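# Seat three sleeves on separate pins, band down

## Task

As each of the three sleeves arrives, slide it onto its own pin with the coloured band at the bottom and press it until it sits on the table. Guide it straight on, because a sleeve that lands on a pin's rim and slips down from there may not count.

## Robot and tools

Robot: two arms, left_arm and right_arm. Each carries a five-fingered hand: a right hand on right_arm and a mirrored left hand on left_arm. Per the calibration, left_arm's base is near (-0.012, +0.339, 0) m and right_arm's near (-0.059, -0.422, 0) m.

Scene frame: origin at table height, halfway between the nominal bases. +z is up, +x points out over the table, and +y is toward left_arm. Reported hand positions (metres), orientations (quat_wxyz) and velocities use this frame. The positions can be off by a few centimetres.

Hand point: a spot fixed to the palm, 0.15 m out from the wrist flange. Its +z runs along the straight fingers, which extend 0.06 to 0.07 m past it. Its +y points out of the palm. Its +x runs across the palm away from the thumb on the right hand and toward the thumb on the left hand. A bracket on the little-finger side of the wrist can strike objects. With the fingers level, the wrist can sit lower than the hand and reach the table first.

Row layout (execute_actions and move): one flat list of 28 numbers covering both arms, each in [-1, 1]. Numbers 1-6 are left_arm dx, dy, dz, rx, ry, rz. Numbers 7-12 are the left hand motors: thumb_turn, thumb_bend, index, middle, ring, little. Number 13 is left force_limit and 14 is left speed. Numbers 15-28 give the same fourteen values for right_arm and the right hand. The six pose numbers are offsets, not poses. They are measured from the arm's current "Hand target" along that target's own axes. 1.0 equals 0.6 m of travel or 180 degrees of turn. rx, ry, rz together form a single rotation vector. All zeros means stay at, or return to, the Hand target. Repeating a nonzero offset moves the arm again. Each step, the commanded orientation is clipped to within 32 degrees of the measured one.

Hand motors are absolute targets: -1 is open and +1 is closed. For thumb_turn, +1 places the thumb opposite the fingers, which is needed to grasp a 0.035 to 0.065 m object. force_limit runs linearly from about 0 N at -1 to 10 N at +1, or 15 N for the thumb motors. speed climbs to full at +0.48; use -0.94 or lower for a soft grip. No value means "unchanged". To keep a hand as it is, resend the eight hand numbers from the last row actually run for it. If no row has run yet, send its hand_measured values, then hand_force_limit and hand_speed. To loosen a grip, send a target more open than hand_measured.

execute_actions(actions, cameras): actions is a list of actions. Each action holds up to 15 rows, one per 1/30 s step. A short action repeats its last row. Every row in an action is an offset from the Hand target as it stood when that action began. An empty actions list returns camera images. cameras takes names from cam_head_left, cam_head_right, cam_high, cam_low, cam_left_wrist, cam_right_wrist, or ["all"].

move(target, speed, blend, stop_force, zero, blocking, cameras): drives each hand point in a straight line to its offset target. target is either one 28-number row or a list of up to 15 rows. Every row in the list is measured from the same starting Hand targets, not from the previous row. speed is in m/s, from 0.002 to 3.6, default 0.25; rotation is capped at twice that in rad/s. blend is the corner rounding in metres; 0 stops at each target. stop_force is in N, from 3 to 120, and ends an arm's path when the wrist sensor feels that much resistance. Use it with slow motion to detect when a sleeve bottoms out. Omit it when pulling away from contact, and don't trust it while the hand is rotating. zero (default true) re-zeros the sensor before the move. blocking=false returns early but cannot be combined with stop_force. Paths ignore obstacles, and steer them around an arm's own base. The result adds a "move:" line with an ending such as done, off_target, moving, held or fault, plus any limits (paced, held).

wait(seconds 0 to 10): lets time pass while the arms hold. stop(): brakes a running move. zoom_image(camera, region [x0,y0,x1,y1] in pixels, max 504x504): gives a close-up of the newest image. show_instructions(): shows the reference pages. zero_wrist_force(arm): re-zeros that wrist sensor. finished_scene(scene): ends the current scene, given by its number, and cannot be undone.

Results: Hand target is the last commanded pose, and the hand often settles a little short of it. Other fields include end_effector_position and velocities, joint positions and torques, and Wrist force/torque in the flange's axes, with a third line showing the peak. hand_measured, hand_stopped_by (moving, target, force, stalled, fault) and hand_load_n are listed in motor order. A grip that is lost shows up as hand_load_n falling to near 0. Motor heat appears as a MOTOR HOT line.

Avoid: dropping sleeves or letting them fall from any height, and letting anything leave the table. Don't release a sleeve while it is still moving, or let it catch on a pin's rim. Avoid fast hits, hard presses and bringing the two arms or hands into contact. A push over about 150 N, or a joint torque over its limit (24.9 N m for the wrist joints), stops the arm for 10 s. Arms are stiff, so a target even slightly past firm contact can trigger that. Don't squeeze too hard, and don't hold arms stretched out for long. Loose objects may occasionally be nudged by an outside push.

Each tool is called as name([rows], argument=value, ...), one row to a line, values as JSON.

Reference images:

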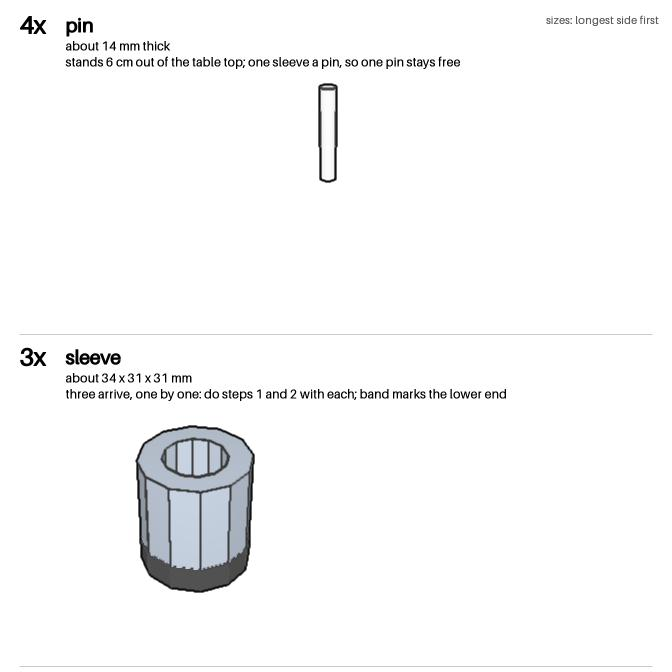

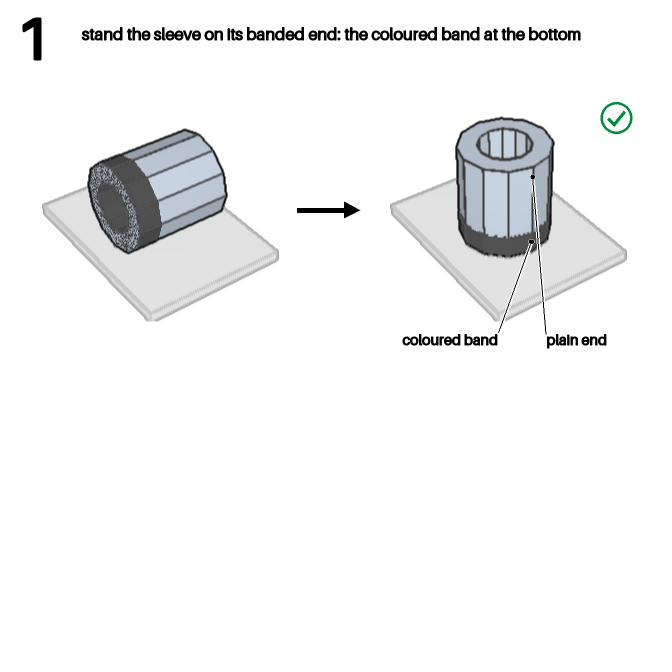

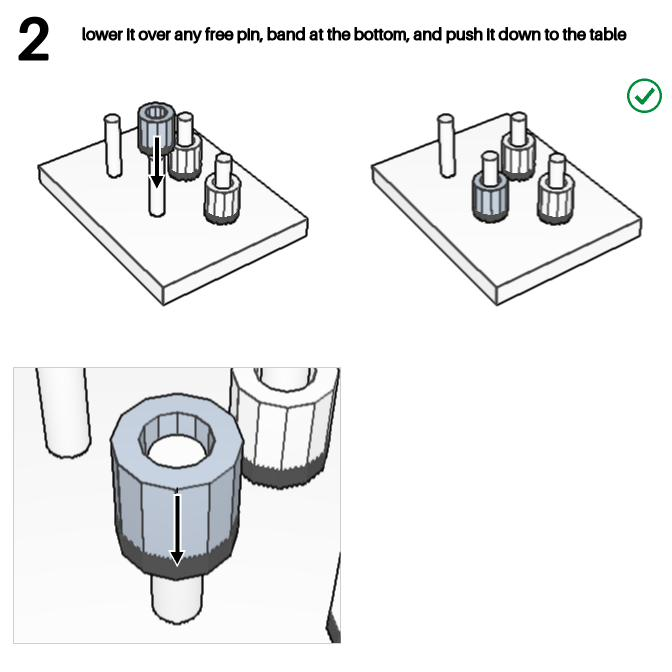

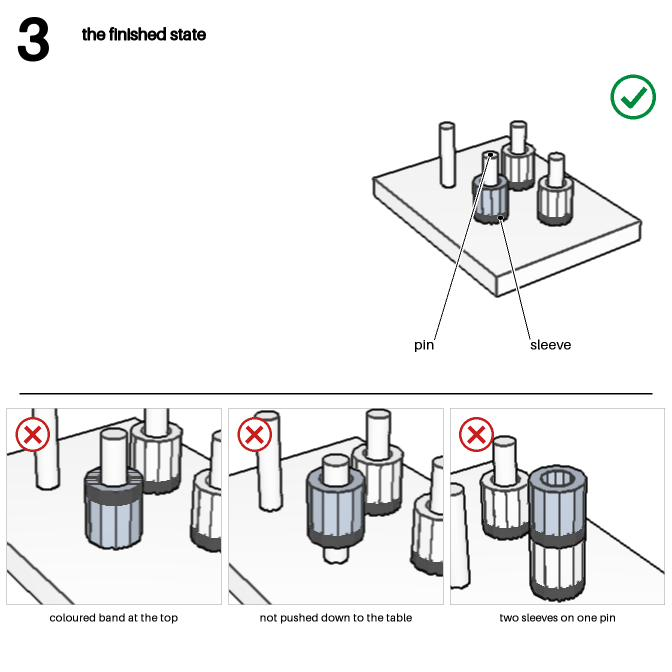

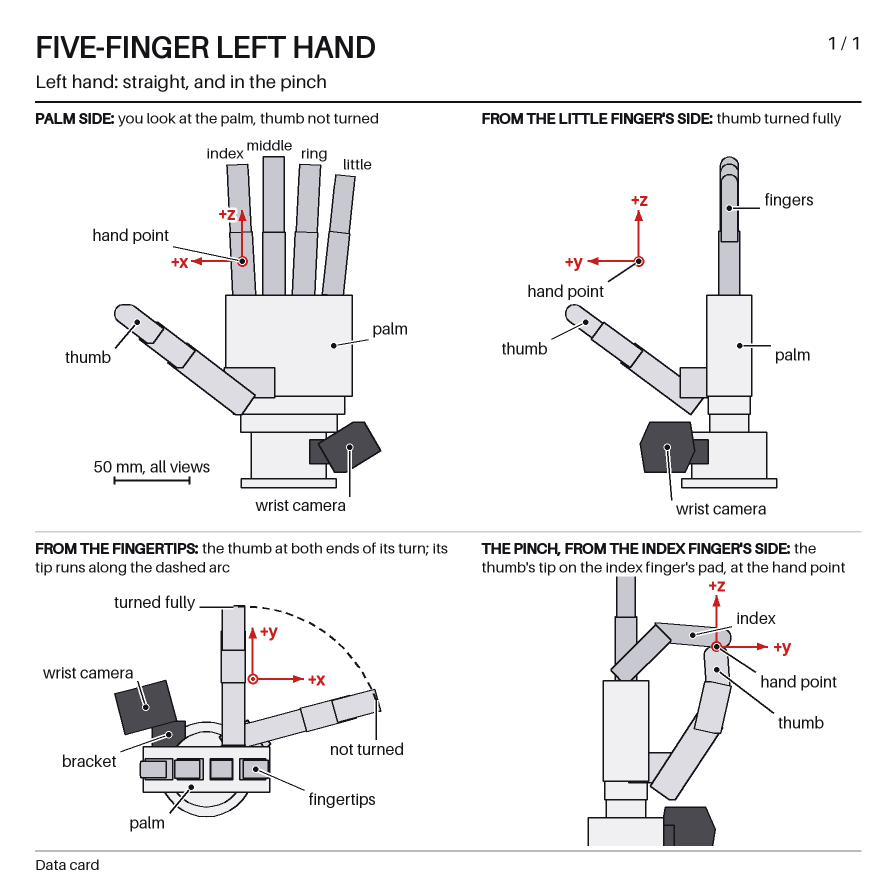

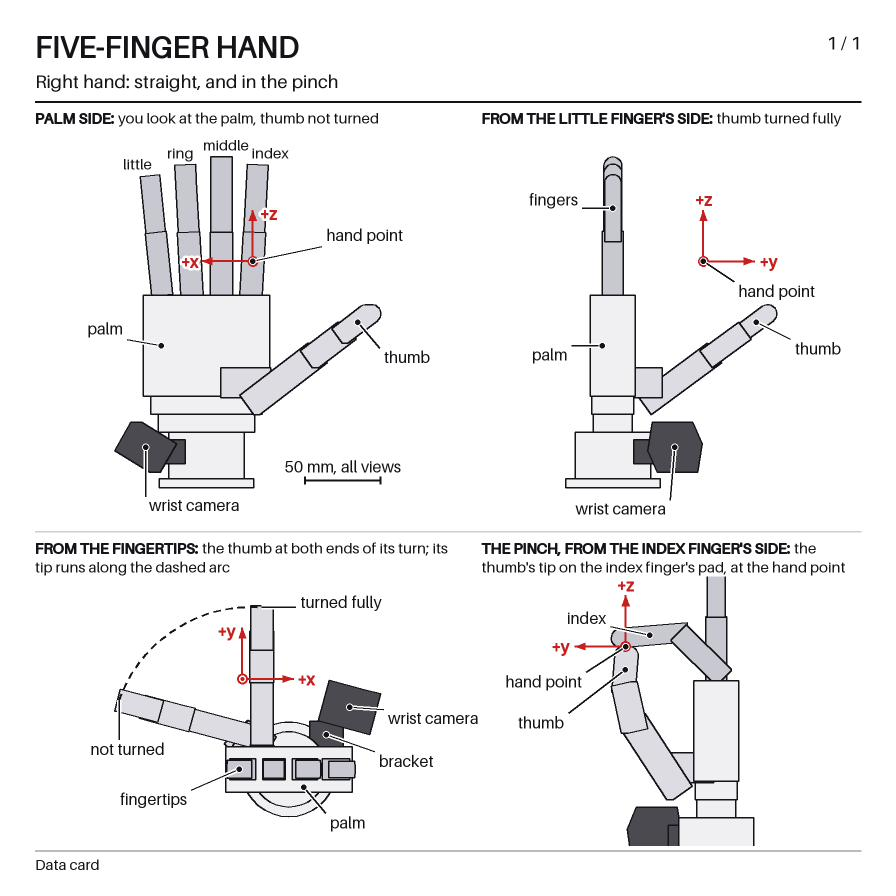

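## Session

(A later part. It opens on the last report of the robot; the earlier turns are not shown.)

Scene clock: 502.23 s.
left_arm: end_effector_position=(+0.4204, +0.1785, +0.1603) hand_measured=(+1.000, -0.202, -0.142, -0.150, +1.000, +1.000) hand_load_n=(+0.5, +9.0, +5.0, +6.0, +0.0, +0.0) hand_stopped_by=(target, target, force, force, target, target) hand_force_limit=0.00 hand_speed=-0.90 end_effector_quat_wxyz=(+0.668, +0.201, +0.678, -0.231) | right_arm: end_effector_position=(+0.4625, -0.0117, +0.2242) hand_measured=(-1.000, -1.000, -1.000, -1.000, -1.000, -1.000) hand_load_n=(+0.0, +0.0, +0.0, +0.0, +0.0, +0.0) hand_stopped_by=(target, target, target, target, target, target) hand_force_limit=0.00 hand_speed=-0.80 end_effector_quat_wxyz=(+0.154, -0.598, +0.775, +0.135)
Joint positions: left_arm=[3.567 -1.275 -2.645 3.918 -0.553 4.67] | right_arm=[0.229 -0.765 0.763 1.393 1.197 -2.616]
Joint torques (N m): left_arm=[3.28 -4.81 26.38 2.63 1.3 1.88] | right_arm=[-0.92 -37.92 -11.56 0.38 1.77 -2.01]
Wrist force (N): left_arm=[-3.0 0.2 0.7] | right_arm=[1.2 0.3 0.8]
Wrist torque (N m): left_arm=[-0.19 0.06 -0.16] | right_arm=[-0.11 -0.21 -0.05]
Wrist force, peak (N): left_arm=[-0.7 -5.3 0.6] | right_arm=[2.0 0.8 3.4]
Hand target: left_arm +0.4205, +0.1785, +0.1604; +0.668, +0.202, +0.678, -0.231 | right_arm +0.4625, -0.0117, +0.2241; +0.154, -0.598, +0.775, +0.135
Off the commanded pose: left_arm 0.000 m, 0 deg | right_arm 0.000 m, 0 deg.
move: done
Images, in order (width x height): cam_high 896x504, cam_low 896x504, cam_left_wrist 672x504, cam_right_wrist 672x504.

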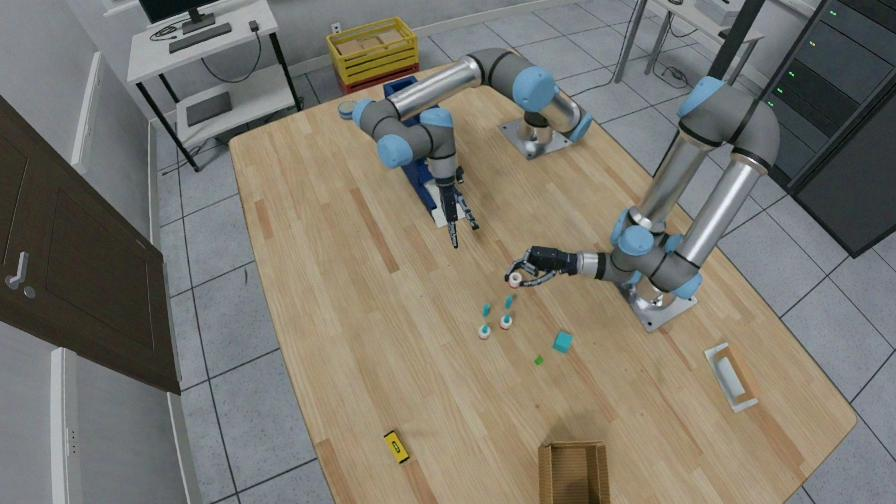

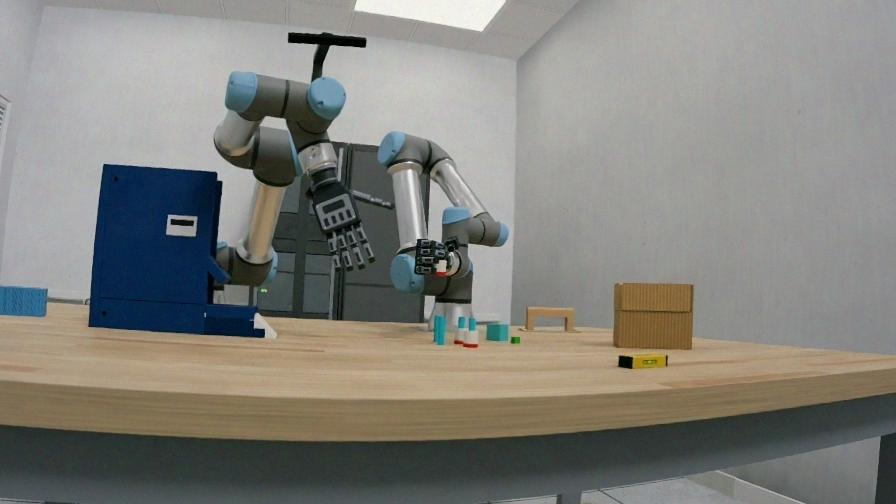

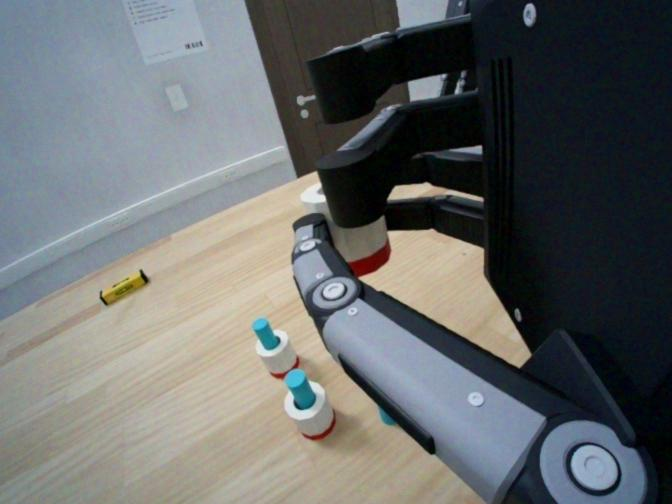

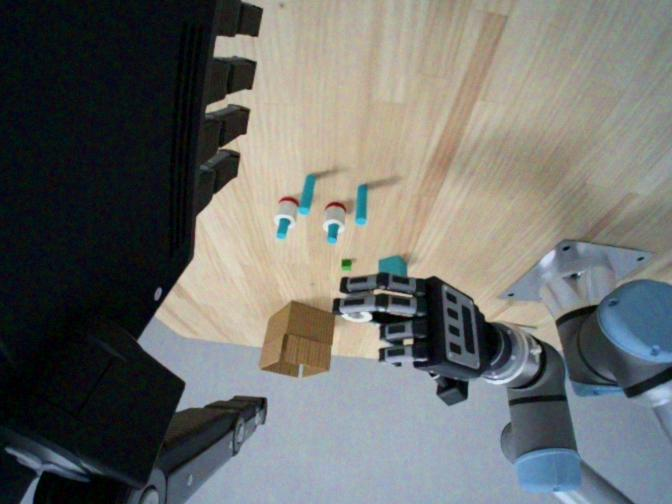

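move(target=[0.1248,0.0073,-0.0012,0,0,0,1,-0.2,0.12,0.12,1,1,0,-0.9,0,0,0,0,0,0,-1,-1,-1,-1,-1,-1,0,-0.8], speed=0.12, stop_force=8, cameras=["cam_low","cam_high","cam_right_wrist","cam_left_wrist"])

zoom_image(camera="cam_low", region=[420, 280, 460, 340])

zoom_image(camera="cam_right_wrist", region=[335, 180, 385, 260])

zoom_image(camera="cam_left_wrist", region=[330, 230, 400, 300])

zoom_image(camera="cam_high", region=[490, 280, 530, 320])

Scene clock: 521.37 s.
left_arm: end_effector_position=(+0.4205, +0.1799, +0.0854) hand_measured=(+1.000, -0.202, -0.142, -0.150, +1.000, +1.000) hand_load_n=(+0.5, +9.5, +5.5, +6.0, +0.0, +0.0) hand_stopped_by=(target, target, force, force, target, target) hand_force_limit=0.00 hand_speed=-0.90 end_effector_quat_wxyz=(+0.668, +0.202, +0.678, -0.231) | right_arm: end_effector_position=(+0.4625, -0.0117, +0.2241) hand_measured=(-1.000, -1.000, -1.000, -1.000, -1.000, -1.000) hand_load_n=(+0.0, +0.0, +0.0, +0.0, +0.0, +0.0) hand_stopped_by=(target, target, target, target, target, target) hand_force_limit=0.00 hand_speed=-0.80 end_effector_quat_wxyz=(+0.154, -0.598, +0.775, +0.135)
Joint positions: left_arm=[3.575 -1.618 -2.743 4.359 -0.544 4.67] | right_arm=[0.229 -0.764 0.763 1.393 1.197 -2.616]
Joint torques (N m): left_arm=[-7.68 -2.03 19.1 3.71 -1.76 1.78] | right_arm=[4.18 -40.17 -11.32 0.35 1.61 -1.56]
Wrist force (N): left_arm=[-2.7 0.1 0.7] | right_arm=[1.2 0.4 1.2]
Wrist torque (N m): left_arm=[-0.20 0.03 -0.14] | right_arm=[-0.10 -0.22 -0.04]
Wrist force, peak (N): left_arm=[-3.9 0.1 0.7] | right_arm=[1.3 0.7 1.2]
Hand target: left_arm +0.4205, +0.1799, +0.0854; +0.668, +0.202, +0.678, -0.231 | right_arm +0.4625, -0.0117, +0.2241; +0.154, -0.598, +0.775, +0.135
Off the commanded pose: left_arm 0.000 m, 0 deg | right_arm 0.000 m, 0 deg.
move: done
Images, in order (width x height): cam_high 896x504, cam_low 896x504, cam_left_wrist 672x504, cam_right_wrist 672x504.

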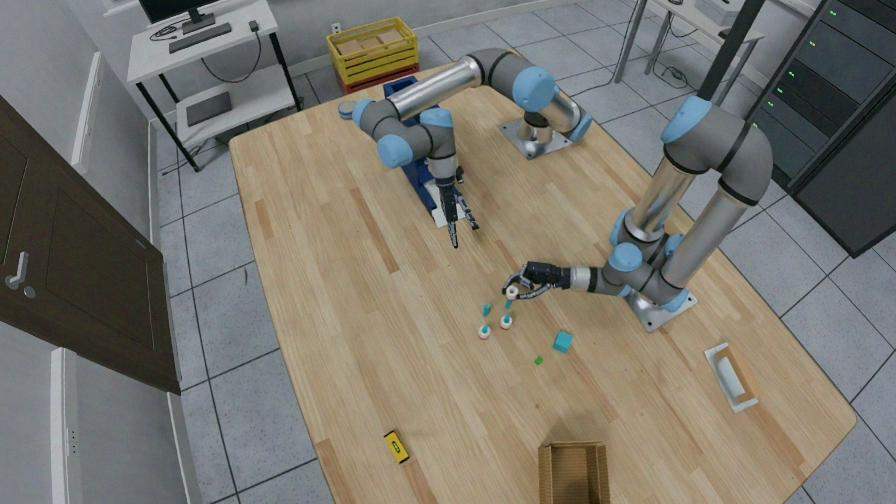

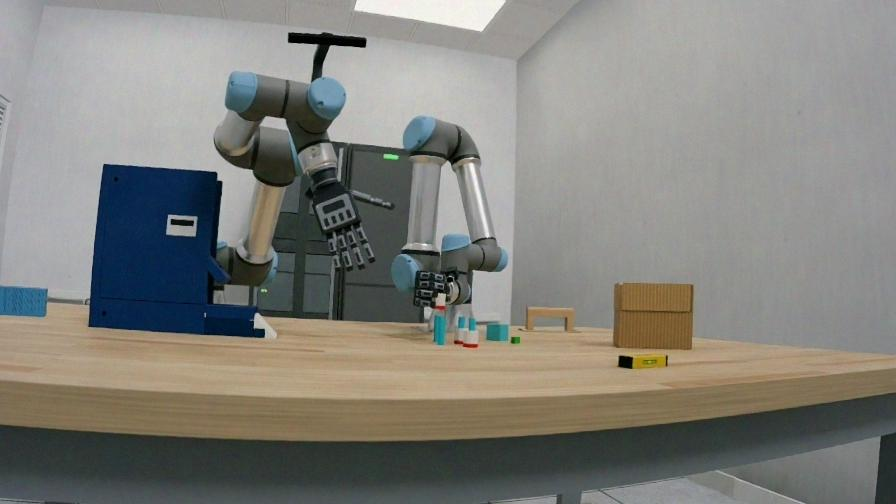

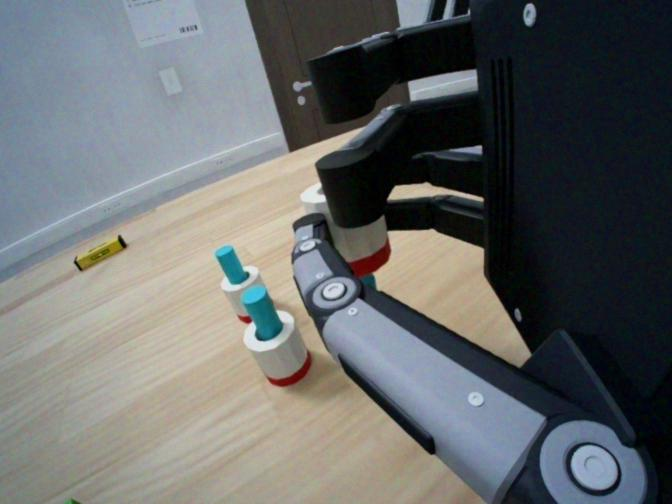

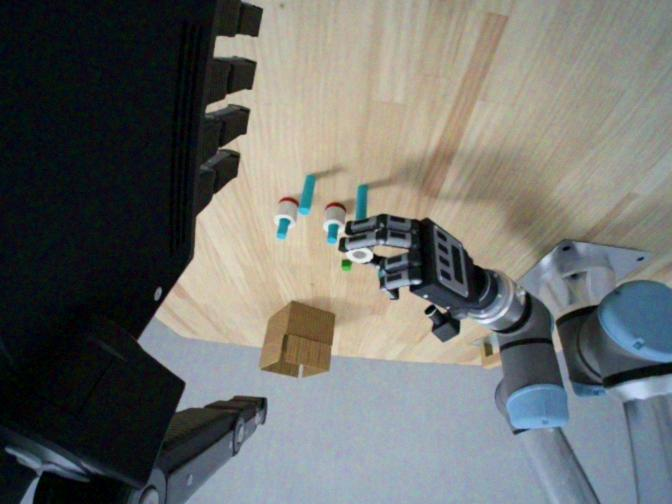

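Scaled by 8.400 from the camera's 896x504 image, which has a finer 1280x720 frame.

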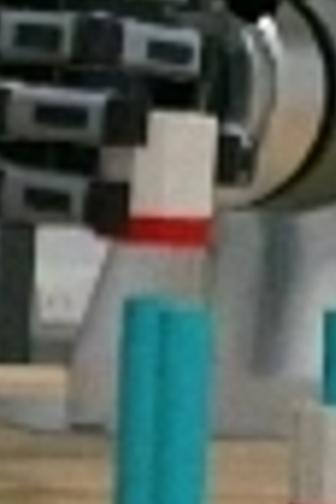

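Scaled by 6.300 from the camera's 672x504 image, which has a finer 960x720 frame.

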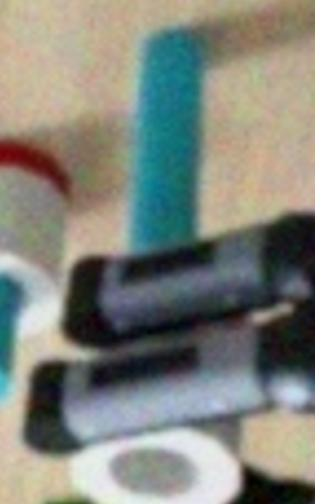

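Scaled by 7.200 from the camera's 672x504 image, which has a finer 960x720 frame.

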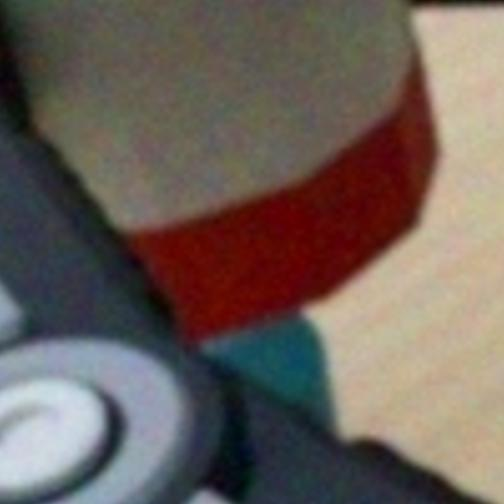

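Scaled by 12.600 from the camera's 896x504 image, which has a finer 1280x720 frame.

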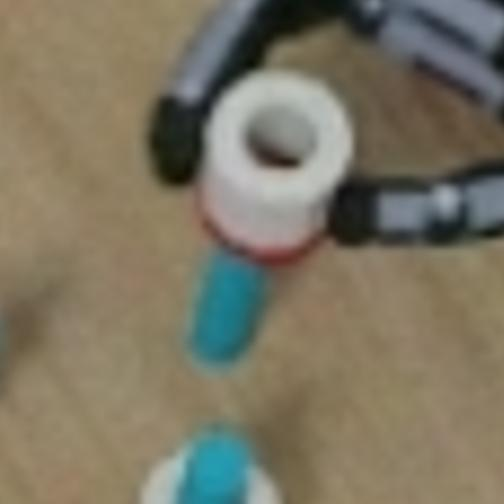

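move(target=[0.0175,0.0008,0,0,0.0011,0.0030,1,-0.2,0.12,0.12,1,1,0,-0.9,0,0,0,0,0,0,-1,-1,-1,-1,-1,-1,0,-0.8], speed=0.05)

move(target=[0.0200,0.0009,0,0,0,0,1,-0.2,0.12,0.12,1,1,0,-0.9,0,0,0,0,0,0,-1,-1,-1,-1,-1,-1,0,-0.8], speed=0.01, stop_force=3, cameras=["cam_low","cam_right_wrist","cam_left_wrist"])

zoom_image(camera="cam_low", region=[420, 280, 460, 340])

zoom_image(camera="cam_left_wrist", region=[330, 230, 400, 300])

Scene clock: 536.47 s.
left_arm: end_effector_position=(+0.4205, +0.1799, +0.0748) hand_measured=(+1.000, -0.202, -0.142, -0.150, +1.000, +1.000) hand_load_n=(+1.0, +9.5, +5.5, +6.0, +0.0, +0.0) hand_stopped_by=(target, target, force, force, target, target) hand_force_limit=0.00 hand_speed=-0.90 end_effector_quat_wxyz=(+0.668, +0.205, +0.678, -0.227) end_effector_velocity=(+0.000, +0.000, +0.000) end_effector_angular_velocity=(-0.002, +0.003, +0.001) | right_arm: end_effector_position=(+0.4625, -0.0117, +0.2241) hand_measured=(-1.000, -1.000, -1.000, -1.000, -1.000, -1.000) hand_load_n=(+0.0, +0.0, +0.0, +0.0, +0.0, +0.0) hand_stopped_by=(target, target, target, target, target, target) hand_force_limit=0.00 hand_speed=-0.80 end_effector_quat_wxyz=(+0.154, -0.598, +0.775, +0.135)
Joint positions: left_arm=[3.573 -1.679 -2.75 4.42 -0.546 4.685] | right_arm=[0.229 -0.764 0.763 1.393 1.197 -2.616]
Joint velocities: left_arm=[0.001 0.003 0.001 -0.005 -0.001 -0.002] | right_arm=[within noise]
Joint torques (N m): left_arm=[-4.93 23.45 0.35 -1.7 -1.27 -1.9] | right_arm=[2.69 -58.64 -12.17 0.54 0.94 -0.01]
Wrist force (N): left_arm=[-2.7 0.0 0.8] | right_arm=[1.1 0.5 1.0]
Wrist torque (N m): left_arm=[-0.23 0.05 -0.16] | right_arm=[-0.08 -0.20 -0.05]
Wrist force, peak (N): left_arm=[-3.0 0.2 0.7] | right_arm=[1.4 0.6 1.2]
Hand target: left_arm +0.4205, +0.1799, +0.0749; +0.668, +0.205, +0.678, -0.227 | right_arm +0.4625, -0.0117, +0.2241; +0.154, -0.598, +0.775, +0.135
Off the commanded pose: left_arm 0.000 m, 0 deg | right_arm 0.000 m, 0 deg.
move: done

Scene clock: 537.93 s.
left_arm: end_effector_position=(+0.4205, +0.1799, +0.0710) hand_measured=(+1.000, -0.202, -0.142, -0.150, +1.000, +1.000) hand_load_n=(+0.0, +9.5, +5.0, +6.0, +0.0, +0.0) hand_stopped_by=(target, target, force, force, target, target) hand_force_limit=0.00 hand_speed=-0.90 end_effector_quat_wxyz=(+0.668, +0.205, +0.678, -0.227) | right_arm: end_effector_position=(+0.4625, -0.0117, +0.2241) hand_measured=(-1.000, -1.000, -1.000, -1.000, -1.000, -1.000) hand_load_n=(+0.0, +0.0, +0.0, +0.0, +0.0, +0.0) hand_stopped_by=(target, target, target, target, target, target) hand_force_limit=0.00 hand_speed=-0.80 end_effector_quat_wxyz=(+0.154, -0.598, +0.775, +0.135)
Joint positions: left_arm=[3.574 -1.701 -2.753 4.445 -0.546 4.685] | right_arm=[0.229 -0.764 0.763 1.393 1.197 -2.616]
Joint torques (N m): left_arm=[-2.08 21.64 16.79 2.66 -1.48 -2.23] | right_arm=[2.26 -59.93 -11.83 0.56 0.92 0.09]
Wrist force (N): left_arm=[-5.2 -0.1 0.7] | right_arm=[1.1 0.5 0.9]
Wrist torque (N m): left_arm=[-0.21 -0.02 -0.14] | right_arm=[-0.07 -0.20 -0.04]
Wrist force, peak (N): left_arm=[-13.5 -3.8 -0.5] | right_arm=[1.3 0.6 1.1]
Hand target: left_arm +0.4205, +0.1799, +0.0710; +0.668, +0.205, +0.678, -0.227 (not the last commanded pose) | right_arm +0.4625, -0.0117, +0.2241; +0.154, -0.598, +0.775, +0.135
Off the commanded pose: left_arm 0.008 m, 0 deg | right_arm 0.000 m, 0 deg.
move: contact (left_arm)
Images, in order (width x height): cam_low 896x504, cam_left_wrist 672x504, cam_right_wrist 672x504.

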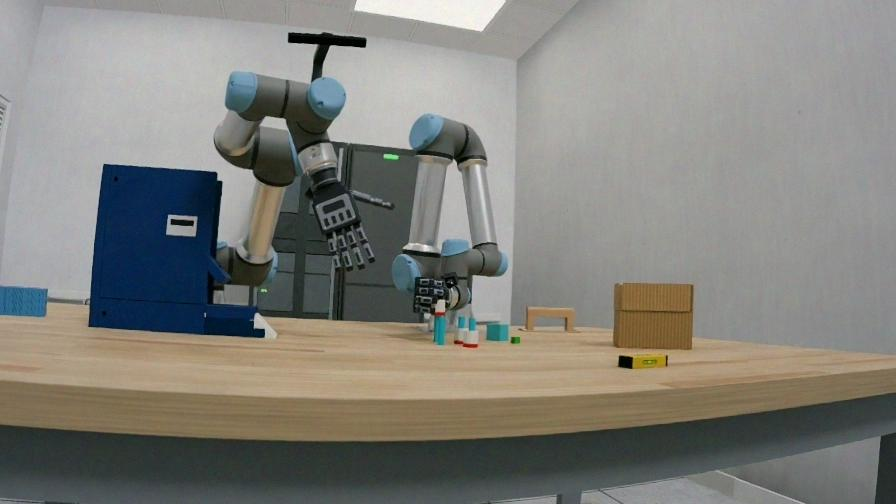

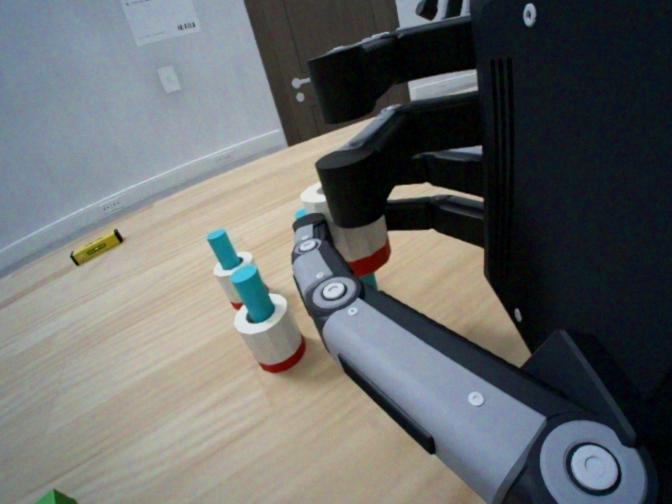

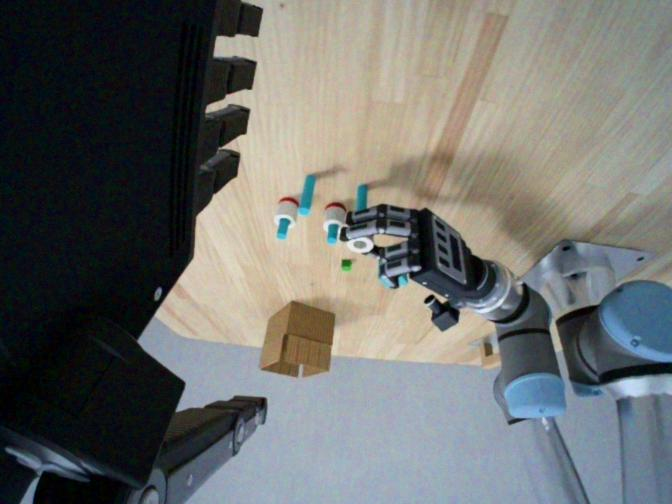

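Scaled by 8.400 from the camera's 896x504 image, which has a finer 1280x720 frame.

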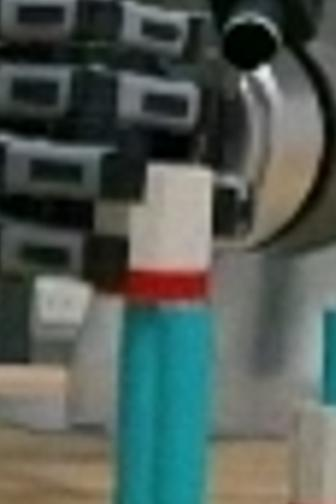

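Scaled by 7.200 from the camera's 672x504 image, which has a finer 960x720 frame.

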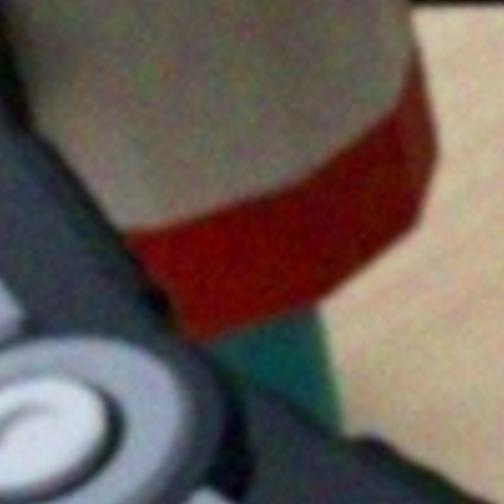

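zoom_image(camera="cam_right_wrist", region=[335, 180, 385, 260])

zoom_image(camera="cam_right_wrist", region=[340, 225, 380, 255])

Scaled by 6.300 from the camera's 672x504 image, which has a finer 960x720 frame.

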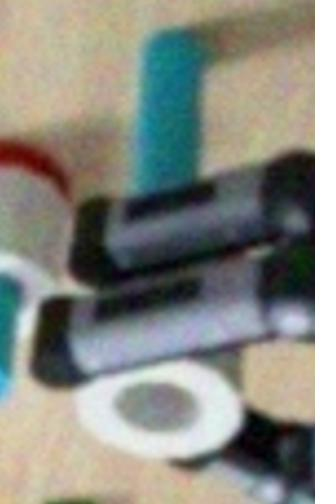

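Scaled by 12.600 from the camera's 672x504 image, which has a finer 960x720 frame.

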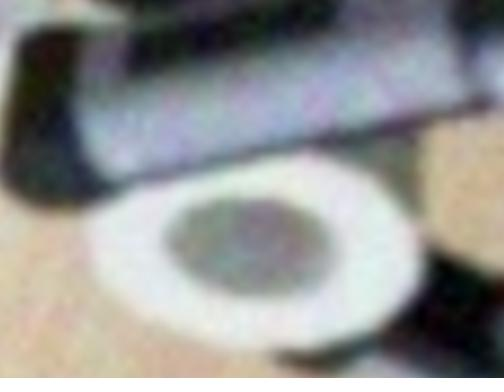

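move(target=[-0.0025,-0.0007,0.0011,0,0,0,1,-0.2,0.12,0.12,1,1,0,-0.9,0,0,0,0,0,0,-1,-1,-1,-1,-1,-1,0,-0.8], speed=0.05)

move(target=[0.0100,0.0003,0,0,0,0,1,-0.2,0.12,0.12,1,1,0,-0.9,0,0,0,0,0,0,-1,-1,-1,-1,-1,-1,0,-0.8], speed=0.01, stop_force=3)

Scene clock: 553.53 s.
left_arm: end_effector_position=(+0.4208, +0.1792, +0.0726) hand_measured=(+1.000, -0.202, -0.142, -0.150, +1.000, +1.000) hand_load_n=(+0.5, +9.5, +5.5, +5.5, +0.0, +0.0) hand_stopped_by=(target, target, force, force, target, target) hand_force_limit=0.00 hand_speed=-0.90 end_effector_quat_wxyz=(+0.668, +0.205, +0.678, -0.227) | right_arm: end_effector_position=(+0.4625, -0.0117, +0.2241) hand_measured=(-1.000, -1.000, -1.000, -1.000, -1.000, -1.000) hand_load_n=(+0.0, -0.5, +0.0, +0.0, +0.0, +0.0) hand_stopped_by=(target, target, target, target, target, target) hand_force_limit=0.00 hand_speed=-0.80 end_effector_quat_wxyz=(+0.154, -0.598, +0.775, +0.135)
Joint positions: left_arm=[3.569 -1.693 -2.75 4.434 -0.551 4.685] | right_arm=[0.229 -0.764 0.763 1.393 1.197 -2.616]
Joint torques (N m): left_arm=[-1.68 14.5 13.97 0.22 -0.59 -0.88] | right_arm=[0.98 -59.61 -11.71 0.73 0.06 1.41]
Wrist force (N): left_arm=[-2.8 0.2 0.7] | right_arm=[1.1 0.3 0.9]
Wrist torque (N m): left_arm=[-0.20 0.06 -0.14] | right_arm=[-0.11 -0.20 -0.04]
Wrist force, peak (N): left_arm=[-5.5 0.1 0.7] | right_arm=[1.3 0.6 1.2]
Hand target: left_arm +0.4208, +0.1792, +0.0725; +0.668, +0.205, +0.678, -0.227 | right_arm +0.4625, -0.0117, +0.2241; +0.154, -0.598, +0.775, +0.135
Off the commanded pose: left_arm 0.000 m, 0 deg | right_arm 0.000 m, 0 deg.
move: done

Scene clock: 554.80 s.
left_arm: end_effector_position=(+0.4209, +0.1793, +0.0710) hand_measured=(+1.000, -0.202, -0.142, -0.150, +1.000, +1.000) hand_load_n=(+0.0, +9.0, +5.5, +6.0, +0.0, +0.0) hand_stopped_by=(target, target, force, force, target, target) hand_force_limit=0.00 hand_speed=-0.90 end_effector_quat_wxyz=(+0.668, +0.205, +0.678, -0.227) | right_arm: end_effector_position=(+0.4625, -0.0117, +0.2241) hand_measured=(-1.000, -1.000, -1.000, -1.000, -1.000, -1.000) hand_load_n=(+0.0, +0.0, +0.0, +0.0, +0.0, +0.0) hand_stopped_by=(target, target, target, target, target, target) hand_force_limit=0.00 hand_speed=-0.80 end_effector_quat_wxyz=(+0.154, -0.598, +0.775, +0.135)
Joint positions: left_arm=[3.569 -1.703 -2.751 4.445 -0.551 4.685] | right_arm=[0.229 -0.764 0.763 1.393 1.197 -2.616]
Joint torques (N m): left_arm=[-3.41 15.82 16.63 2.53 -1.88 -2.25] | right_arm=[0.54 -59.52 -12.01 0.85 -0.04 1.42]
Wrist force (N): left_arm=[-5.9 -0.7 0.9] | right_arm=[0.9 0.6 0.6]
Wrist torque (N m): left_arm=[-0.23 -0.02 -0.14] | right_arm=[-0.05 -0.16 -0.05]
Wrist force, peak (N): left_arm=[-15.4 -4.8 0.4] | right_arm=[1.4 0.8 1.0]
Hand target: left_arm +0.4209, +0.1793, +0.0710; +0.668, +0.205, +0.678, -0.227 (not the last commanded pose) | right_arm +0.4625, -0.0117, +0.2241; +0.154, -0.598, +0.775, +0.135
Off the commanded pose: left_arm 0.004 m, 0 deg | right_arm 0.000 m, 0 deg.
move: contact (left_arm)

move(target=[-0.0025,0,0.0018,0,0,0,1,-0.2,0.12,0.12,1,1,0,-0.9,0,0,0,0,0,0,-1,-1,-1,-1,-1,-1,0,-0.8], speed=0.05)

move(target=[0.0100,0.0003,0,0,0,0,1,-0.2,0.12,0.12,1,1,0,-0.9,0,0,0,0,0,0,-1,-1,-1,-1,-1,-1,0,-0.8], speed=0.006, stop_force=3)

Scene clock: 561.27 s.
left_arm: end_effector_position=(+0.4218, +0.1787, +0.0725) hand_measured=(+1.000, -0.202, -0.142, -0.150, +1.000, +1.000) hand_load_n=(+0.5, +9.5, +5.5, +6.0, +0.0, +0.0) hand_stopped_by=(target, target, force, force, target, target) hand_force_limit=0.00 hand_speed=-0.90 end_effector_quat_wxyz=(+0.668, +0.205, +0.678, -0.227) | right_arm: end_effector_position=(+0.4625, -0.0117, +0.2241) hand_measured=(-1.000, -1.000, -1.000, -1.000, -1.000, -1.000) hand_load_n=(+0.0, +0.0, +0.0, +0.0, +0.0, +0.0) hand_stopped_by=(target, target, target, target, target, target) hand_force_limit=0.00 hand_speed=-0.80 end_effector_quat_wxyz=(+0.154, -0.598, +0.775, +0.135)
Joint positions: left_arm=[3.563 -1.696 -2.746 4.434 -0.556 4.685] | right_arm=[0.229 -0.764 0.763 1.393 1.197 -2.616]
Joint torques (N m): left_arm=[0.41 16.62 12.81 0.25 -0.79 -0.99] | right_arm=[0 -59.09 -11.65 0.75 -0.37 1.44]
Wrist force (N): left_arm=[-2.9 -0.1 0.7] | right_arm=[1.0 0.3 1.0]
Wrist torque (N m): left_arm=[-0.24 0.06 -0.13] | right_arm=[-0.11 -0.19 -0.06]
Wrist force, peak (N): left_arm=[-6.1 -0.7 0.9] | right_arm=[1.2 0.8 1.3]
Hand target: left_arm +0.4218, +0.1787, +0.0725; +0.668, +0.205, +0.678, -0.227 | right_arm +0.4625, -0.0117, +0.2241; +0.154, -0.598, +0.775, +0.135
Off the commanded pose: left_arm 0.000 m, 0 deg | right_arm 0.000 m, 0 deg.
move: done

Scene clock: 562.87 s.
left_arm: end_effector_position=(+0.4218, +0.1787, +0.0664) hand_measured=(+1.000, -0.202, -0.142, -0.150, +1.000, +1.000) hand_load_n=(+0.5, +9.0, +5.5, +6.0, +0.0, +0.0) hand_stopped_by=(target, target, force, force, target, target) hand_force_limit=0.00 hand_speed=-0.90 end_effector_quat_wxyz=(+0.668, +0.205, +0.678, -0.227) | right_arm: end_effector_position=(+0.4625, -0.0117, +0.2241) hand_measured=(-1.000, -1.000, -1.000, -1.000, -1.000, -1.000) hand_load_n=(+0.0, +0.0, +0.0, +0.0, +0.0, +0.0) hand_stopped_by=(target, target, target, target, target, target) hand_force_limit=0.00 hand_speed=-0.80 end_effector_quat_wxyz=(+0.154, -0.598, +0.775, +0.135)
Joint positions: left_arm=[3.563 -1.732 -2.75 4.474 -0.556 4.685] | right_arm=[0.229 -0.764 0.763 1.393 1.197 -2.616]
Joint torques (N m): left_arm=[5.54 24.3 -1.67 -1.62 1.31 -1.88] | right_arm=[-0.04 -59.36 -11.65 0.78 -0.56 1.45]
Wrist force (N): left_arm=[-2.8 0.3 0.7] | right_arm=[1.0 0.7 0.9]
Wrist torque (N m): left_arm=[-0.18 0.04 -0.13] | right_arm=[-0.05 -0.18 -0.04]
Wrist force, peak (N): left_arm=[-2.9 0.0 0.7] | right_arm=[0.9 0.7 1.4]
Hand target: left_arm +0.4218, +0.1787, +0.0665; +0.668, +0.205, +0.678, -0.227 | right_arm +0.4625, -0.0117, +0.2241; +0.154, -0.598, +0.775, +0.135
Off the commanded pose: left_arm 0.000 m, 0 deg | right_arm 0.000 m, 0 deg.
move: done

move(target=[0.0533,0.0018,0.0002,0,0,0,1,-0.2,0.12,0.12,1,1,0,-0.9,0,0,0,0,0,0,-1,-1,-1,-1,-1,-1,0,-0.8], speed=0.02, stop_force=4, cameras=["cam_low","cam_right_wrist"])

zoom_image(camera="cam_low", region=[410, 290, 510, 360])

zoom_image(camera="cam_right_wrist", region=[260, 160, 410, 280])

Scene clock: 567.43 s.
left_arm: end_effector_position=(+0.4217, +0.1787, +0.0345) hand_measured=(+1.000, -0.202, -0.142, -0.150, +1.000, +1.000) hand_load_n=(+0.5, +9.0, +5.5, +5.5, +0.0, +0.0) hand_stopped_by=(target, target, force, force, target, target) hand_force_limit=0.00 hand_speed=-0.90 end_effector_quat_wxyz=(+0.668, +0.205, +0.678, -0.227) | right_arm: end_effector_position=(+0.4625, -0.0117, +0.2241) hand_measured=(-1.000, -1.000, -1.000, -1.000, -1.000, -1.000) hand_load_n=(+0.0, +0.0, +0.0, +0.0, +0.0, +0.0) hand_stopped_by=(target, target, target, target, target, target) hand_force_limit=0.00 hand_speed=-0.80 end_effector_quat_wxyz=(+0.154, -0.598, +0.775, +0.135)
Joint positions: left_arm=[3.563 -1.931 -2.761 4.684 -0.556 4.685] | right_arm=[0.229 -0.764 0.763 1.393 1.197 -2.616]
Joint torques (N m): left_arm=[6.93 29.31 -5.35 -1.72 1.69 -2.36] | right_arm=[-0.56 -59.27 -11.91 0.79 -0.77 1.39]
Wrist force (N): left_arm=[-2.5 0.2 0.5] | right_arm=[1.4 0.4 0.9]
Wrist torque (N m): left_arm=[-0.17 0.00 -0.13] | right_arm=[-0.09 -0.24 -0.03]
Wrist force, peak (N): left_arm=[-2.9 0.4 0.7] | right_arm=[1.2 0.5 1.3]
Hand target: left_arm +0.4218, +0.1787, +0.0345; +0.668, +0.205, +0.678, -0.227 | right_arm +0.4625, -0.0117, +0.2241; +0.154, -0.598, +0.775, +0.135
Off the commanded pose: left_arm 0.000 m, 0 deg | right_arm 0.000 m, 0 deg.
move: done
Images, in order (width x height): cam_low 896x504, cam_right_wrist 672x504.

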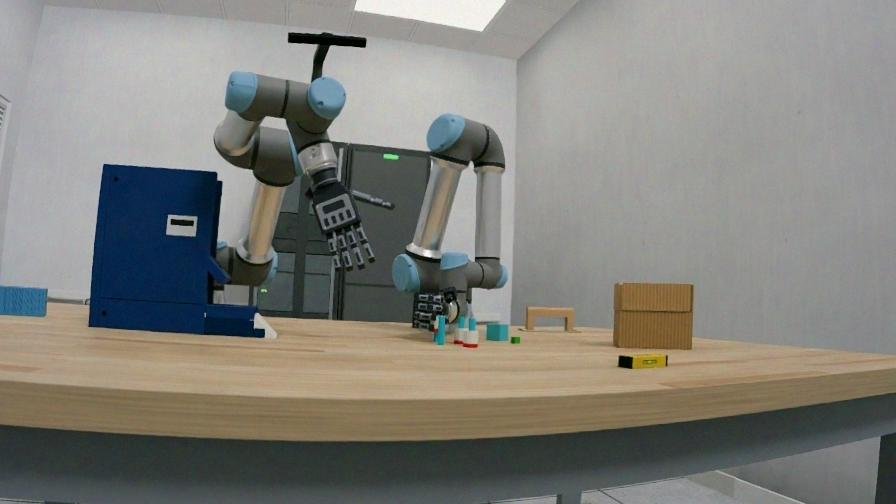

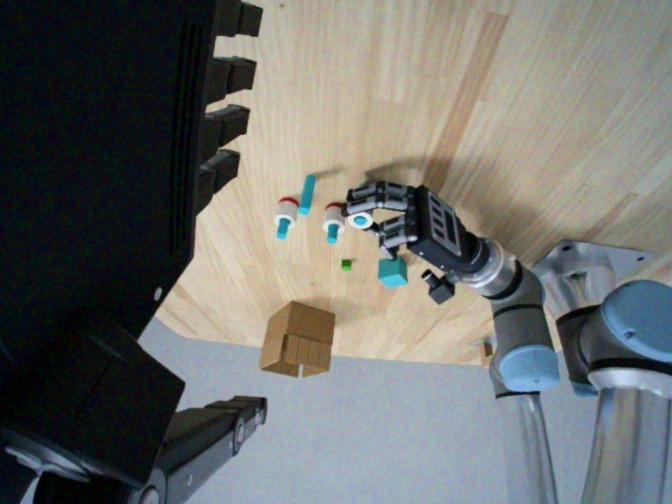

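Scaled by 5.040 from the camera's 896x504 image, which has a finer 1280x720 frame.

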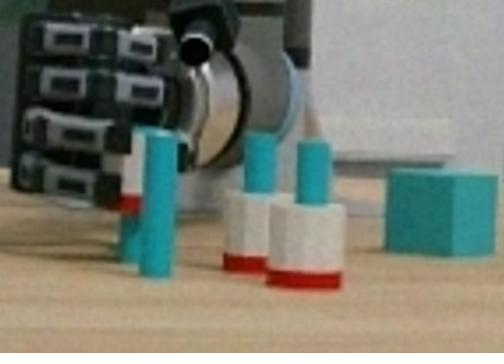

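Scaled by 3.360 from the camera's 672x504 image, which has a finer 960x720 frame.

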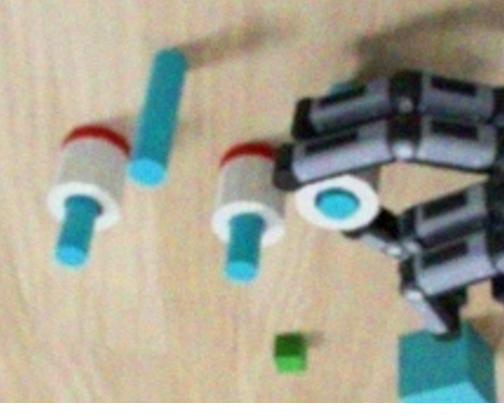

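move(target=[0,0,0,0,0,0,1,-0.2,-0.3,-0.32,1,1,0,-0.95,0,0,0,0,0,0,-1,-1,-1,-1,-1,-1,0,-0.8])

move(target=[0,0,0,0,0,0,1,-0.6,-0.3,-0.32,1,1,0,-0.8,0,0,0,0,0,0,-1,-1,-1,-1,-1,-1,0,-0.8], cameras=["cam_low","cam_right_wrist"])

zoom_image(camera="cam_low", region=[410, 290, 510, 360])

zoom_image(camera="cam_right_wrist", region=[260, 160, 410, 280])

Scene clock: 572.47 s.
left_arm: end_effector_position=(+0.4218, +0.1787, +0.0345) hand_measured=(+1.000, -0.202, -0.300, -0.320, +1.000, +1.000) hand_load_n=(+1.5, +2.5, +0.0, +0.0, +0.0, +0.0) hand_stopped_by=(target, target, target, target, target, target) hand_force_limit=0.00 hand_speed=-0.95 end_effector_quat_wxyz=(+0.668, +0.205, +0.678, -0.227) | right_arm: end_effector_position=(+0.4625, -0.0117, +0.2241) hand_measured=(-1.000, -1.000, -1.000, -1.000, -1.000, -1.000) hand_load_n=(+0.0, +0.0, +0.0, +0.0, +0.0, +0.0) hand_stopped_by=(target, target, target, target, target, target) hand_force_limit=0.00 hand_speed=-0.80 end_effector_quat_wxyz=(+0.154, -0.598, +0.775, +0.135)
Joint positions: left_arm=[3.563 -1.931 -2.761 4.684 -0.556 4.685] | right_arm=[0.229 -0.764 0.763 1.393 1.197 -2.616]
Joint torques (N m): left_arm=[0.65 27.54 9.52 0.01 0.69 -1.87] | right_arm=[-1.12 -59.76 -12.3 0.83 -1.07 1.42]
Wrist force (N): left_arm=[-1.5 1.9 -2.3] | right_arm=[1.1 0.3 0.8]
Wrist torque (N m): left_arm=[-0.19 -0.02 -0.14] | right_arm=[-0.10 -0.20 -0.04]
Wrist force, peak (N): left_arm=[-2.4 2.5 -2.4] | right_arm=[1.3 0.8 1.0]
Hand target: left_arm +0.4218, +0.1787, +0.0345; +0.668, +0.205, +0.678, -0.227 | right_arm +0.4625, -0.0117, +0.2241; +0.154, -0.598, +0.775, +0.135
Off the commanded pose: left_arm 0.000 m, 0 deg | right_arm 0.000 m, 0 deg.
move: done

Scene clock: 574.13 s.
left_arm: end_effector_position=(+0.4218, +0.1787, +0.0345) hand_measured=(+1.000, -0.600, -0.300, -0.320, +1.000, +1.000) hand_load_n=(+0.0, +0.0, +0.0, +0.0, +0.0, +0.0) hand_stopped_by=(target, target, target, target, target, target) hand_force_limit=0.00 hand_speed=-0.80 end_effector_quat_wxyz=(+0.668, +0.205, +0.678, -0.227) | right_arm: end_effector_position=(+0.4625, -0.0117, +0.2241) hand_measured=(-1.000, -1.000, -1.000, -1.000, -1.000, -1.000) hand_load_n=(+0.0, +0.0, +0.0, +0.0, +0.0, +0.0) hand_stopped_by=(target, target, target, target, target, target) hand_force_limit=0.00 hand_speed=-0.80 end_effector_quat_wxyz=(+0.154, -0.598, +0.775, +0.135)
Joint positions: left_arm=[3.563 -1.931 -2.761 4.684 -0.556 4.685] | right_arm=[0.229 -0.764 0.763 1.393 1.197 -2.616]
Joint torques (N m): left_arm=[-2.35 26.63 10.53 2.34 0.83 -1.72] | right_arm=[-1.19 -59.65 -11.68 0.71 -1.15 1.42]
Wrist force (N): left_arm=[-3.0 0.1 0.6] | right_arm=[1.1 0.6 0.9]
Wrist torque (N m): left_arm=[-0.20 0.05 -0.13] | right_arm=[-0.06 -0.20 -0.04]
Wrist force, peak (N): left_arm=[-1.5 2.1 -2.3] | right_arm=[1.4 0.4 1.1]
Hand target: left_arm +0.4218, +0.1787, +0.0345; +0.668, +0.205, +0.678, -0.227 | right_arm +0.4625, -0.0117, +0.2241; +0.154, -0.598, +0.775, +0.135
Off the commanded pose: left_arm 0.000 m, 0 deg | right_arm 0.000 m, 0 deg.
move: done
Images, in order (width x height): cam_low 896x504, cam_right_wrist 672x504.

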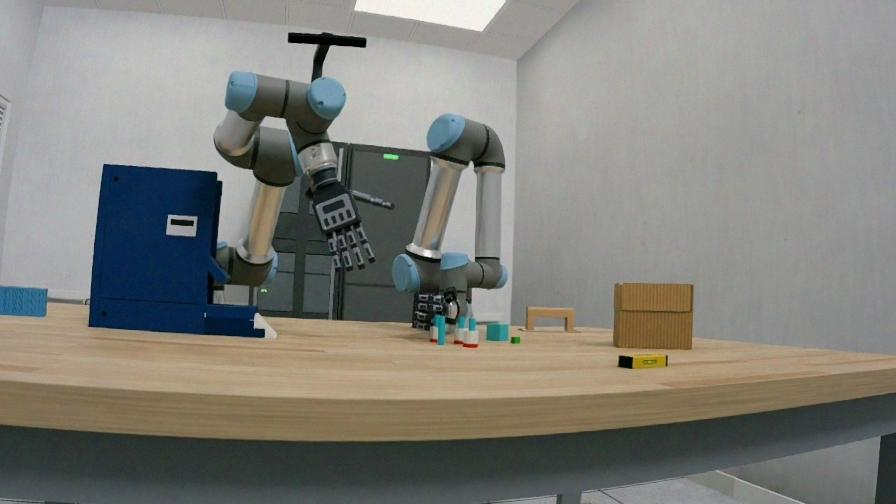

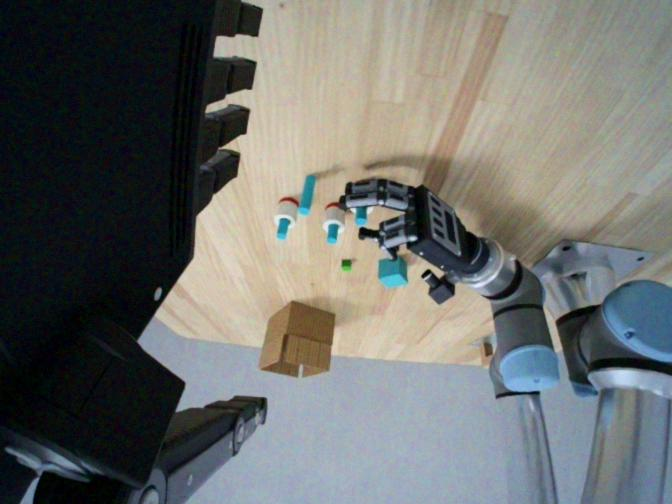

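Scaled by 5.040 from the camera's 896x504 image, which has a finer 1280x720 frame.

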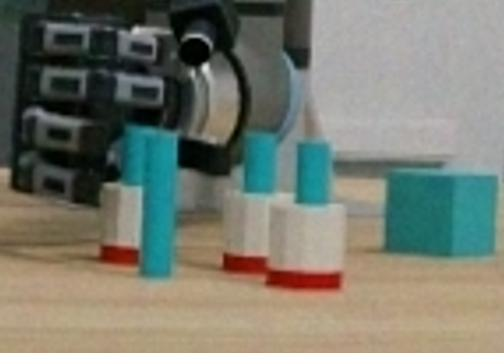

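Scaled by 3.360 from the camera's 672x504 image, which has a finer 960x720 frame.

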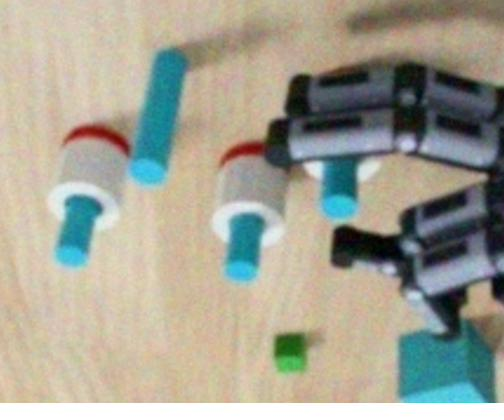

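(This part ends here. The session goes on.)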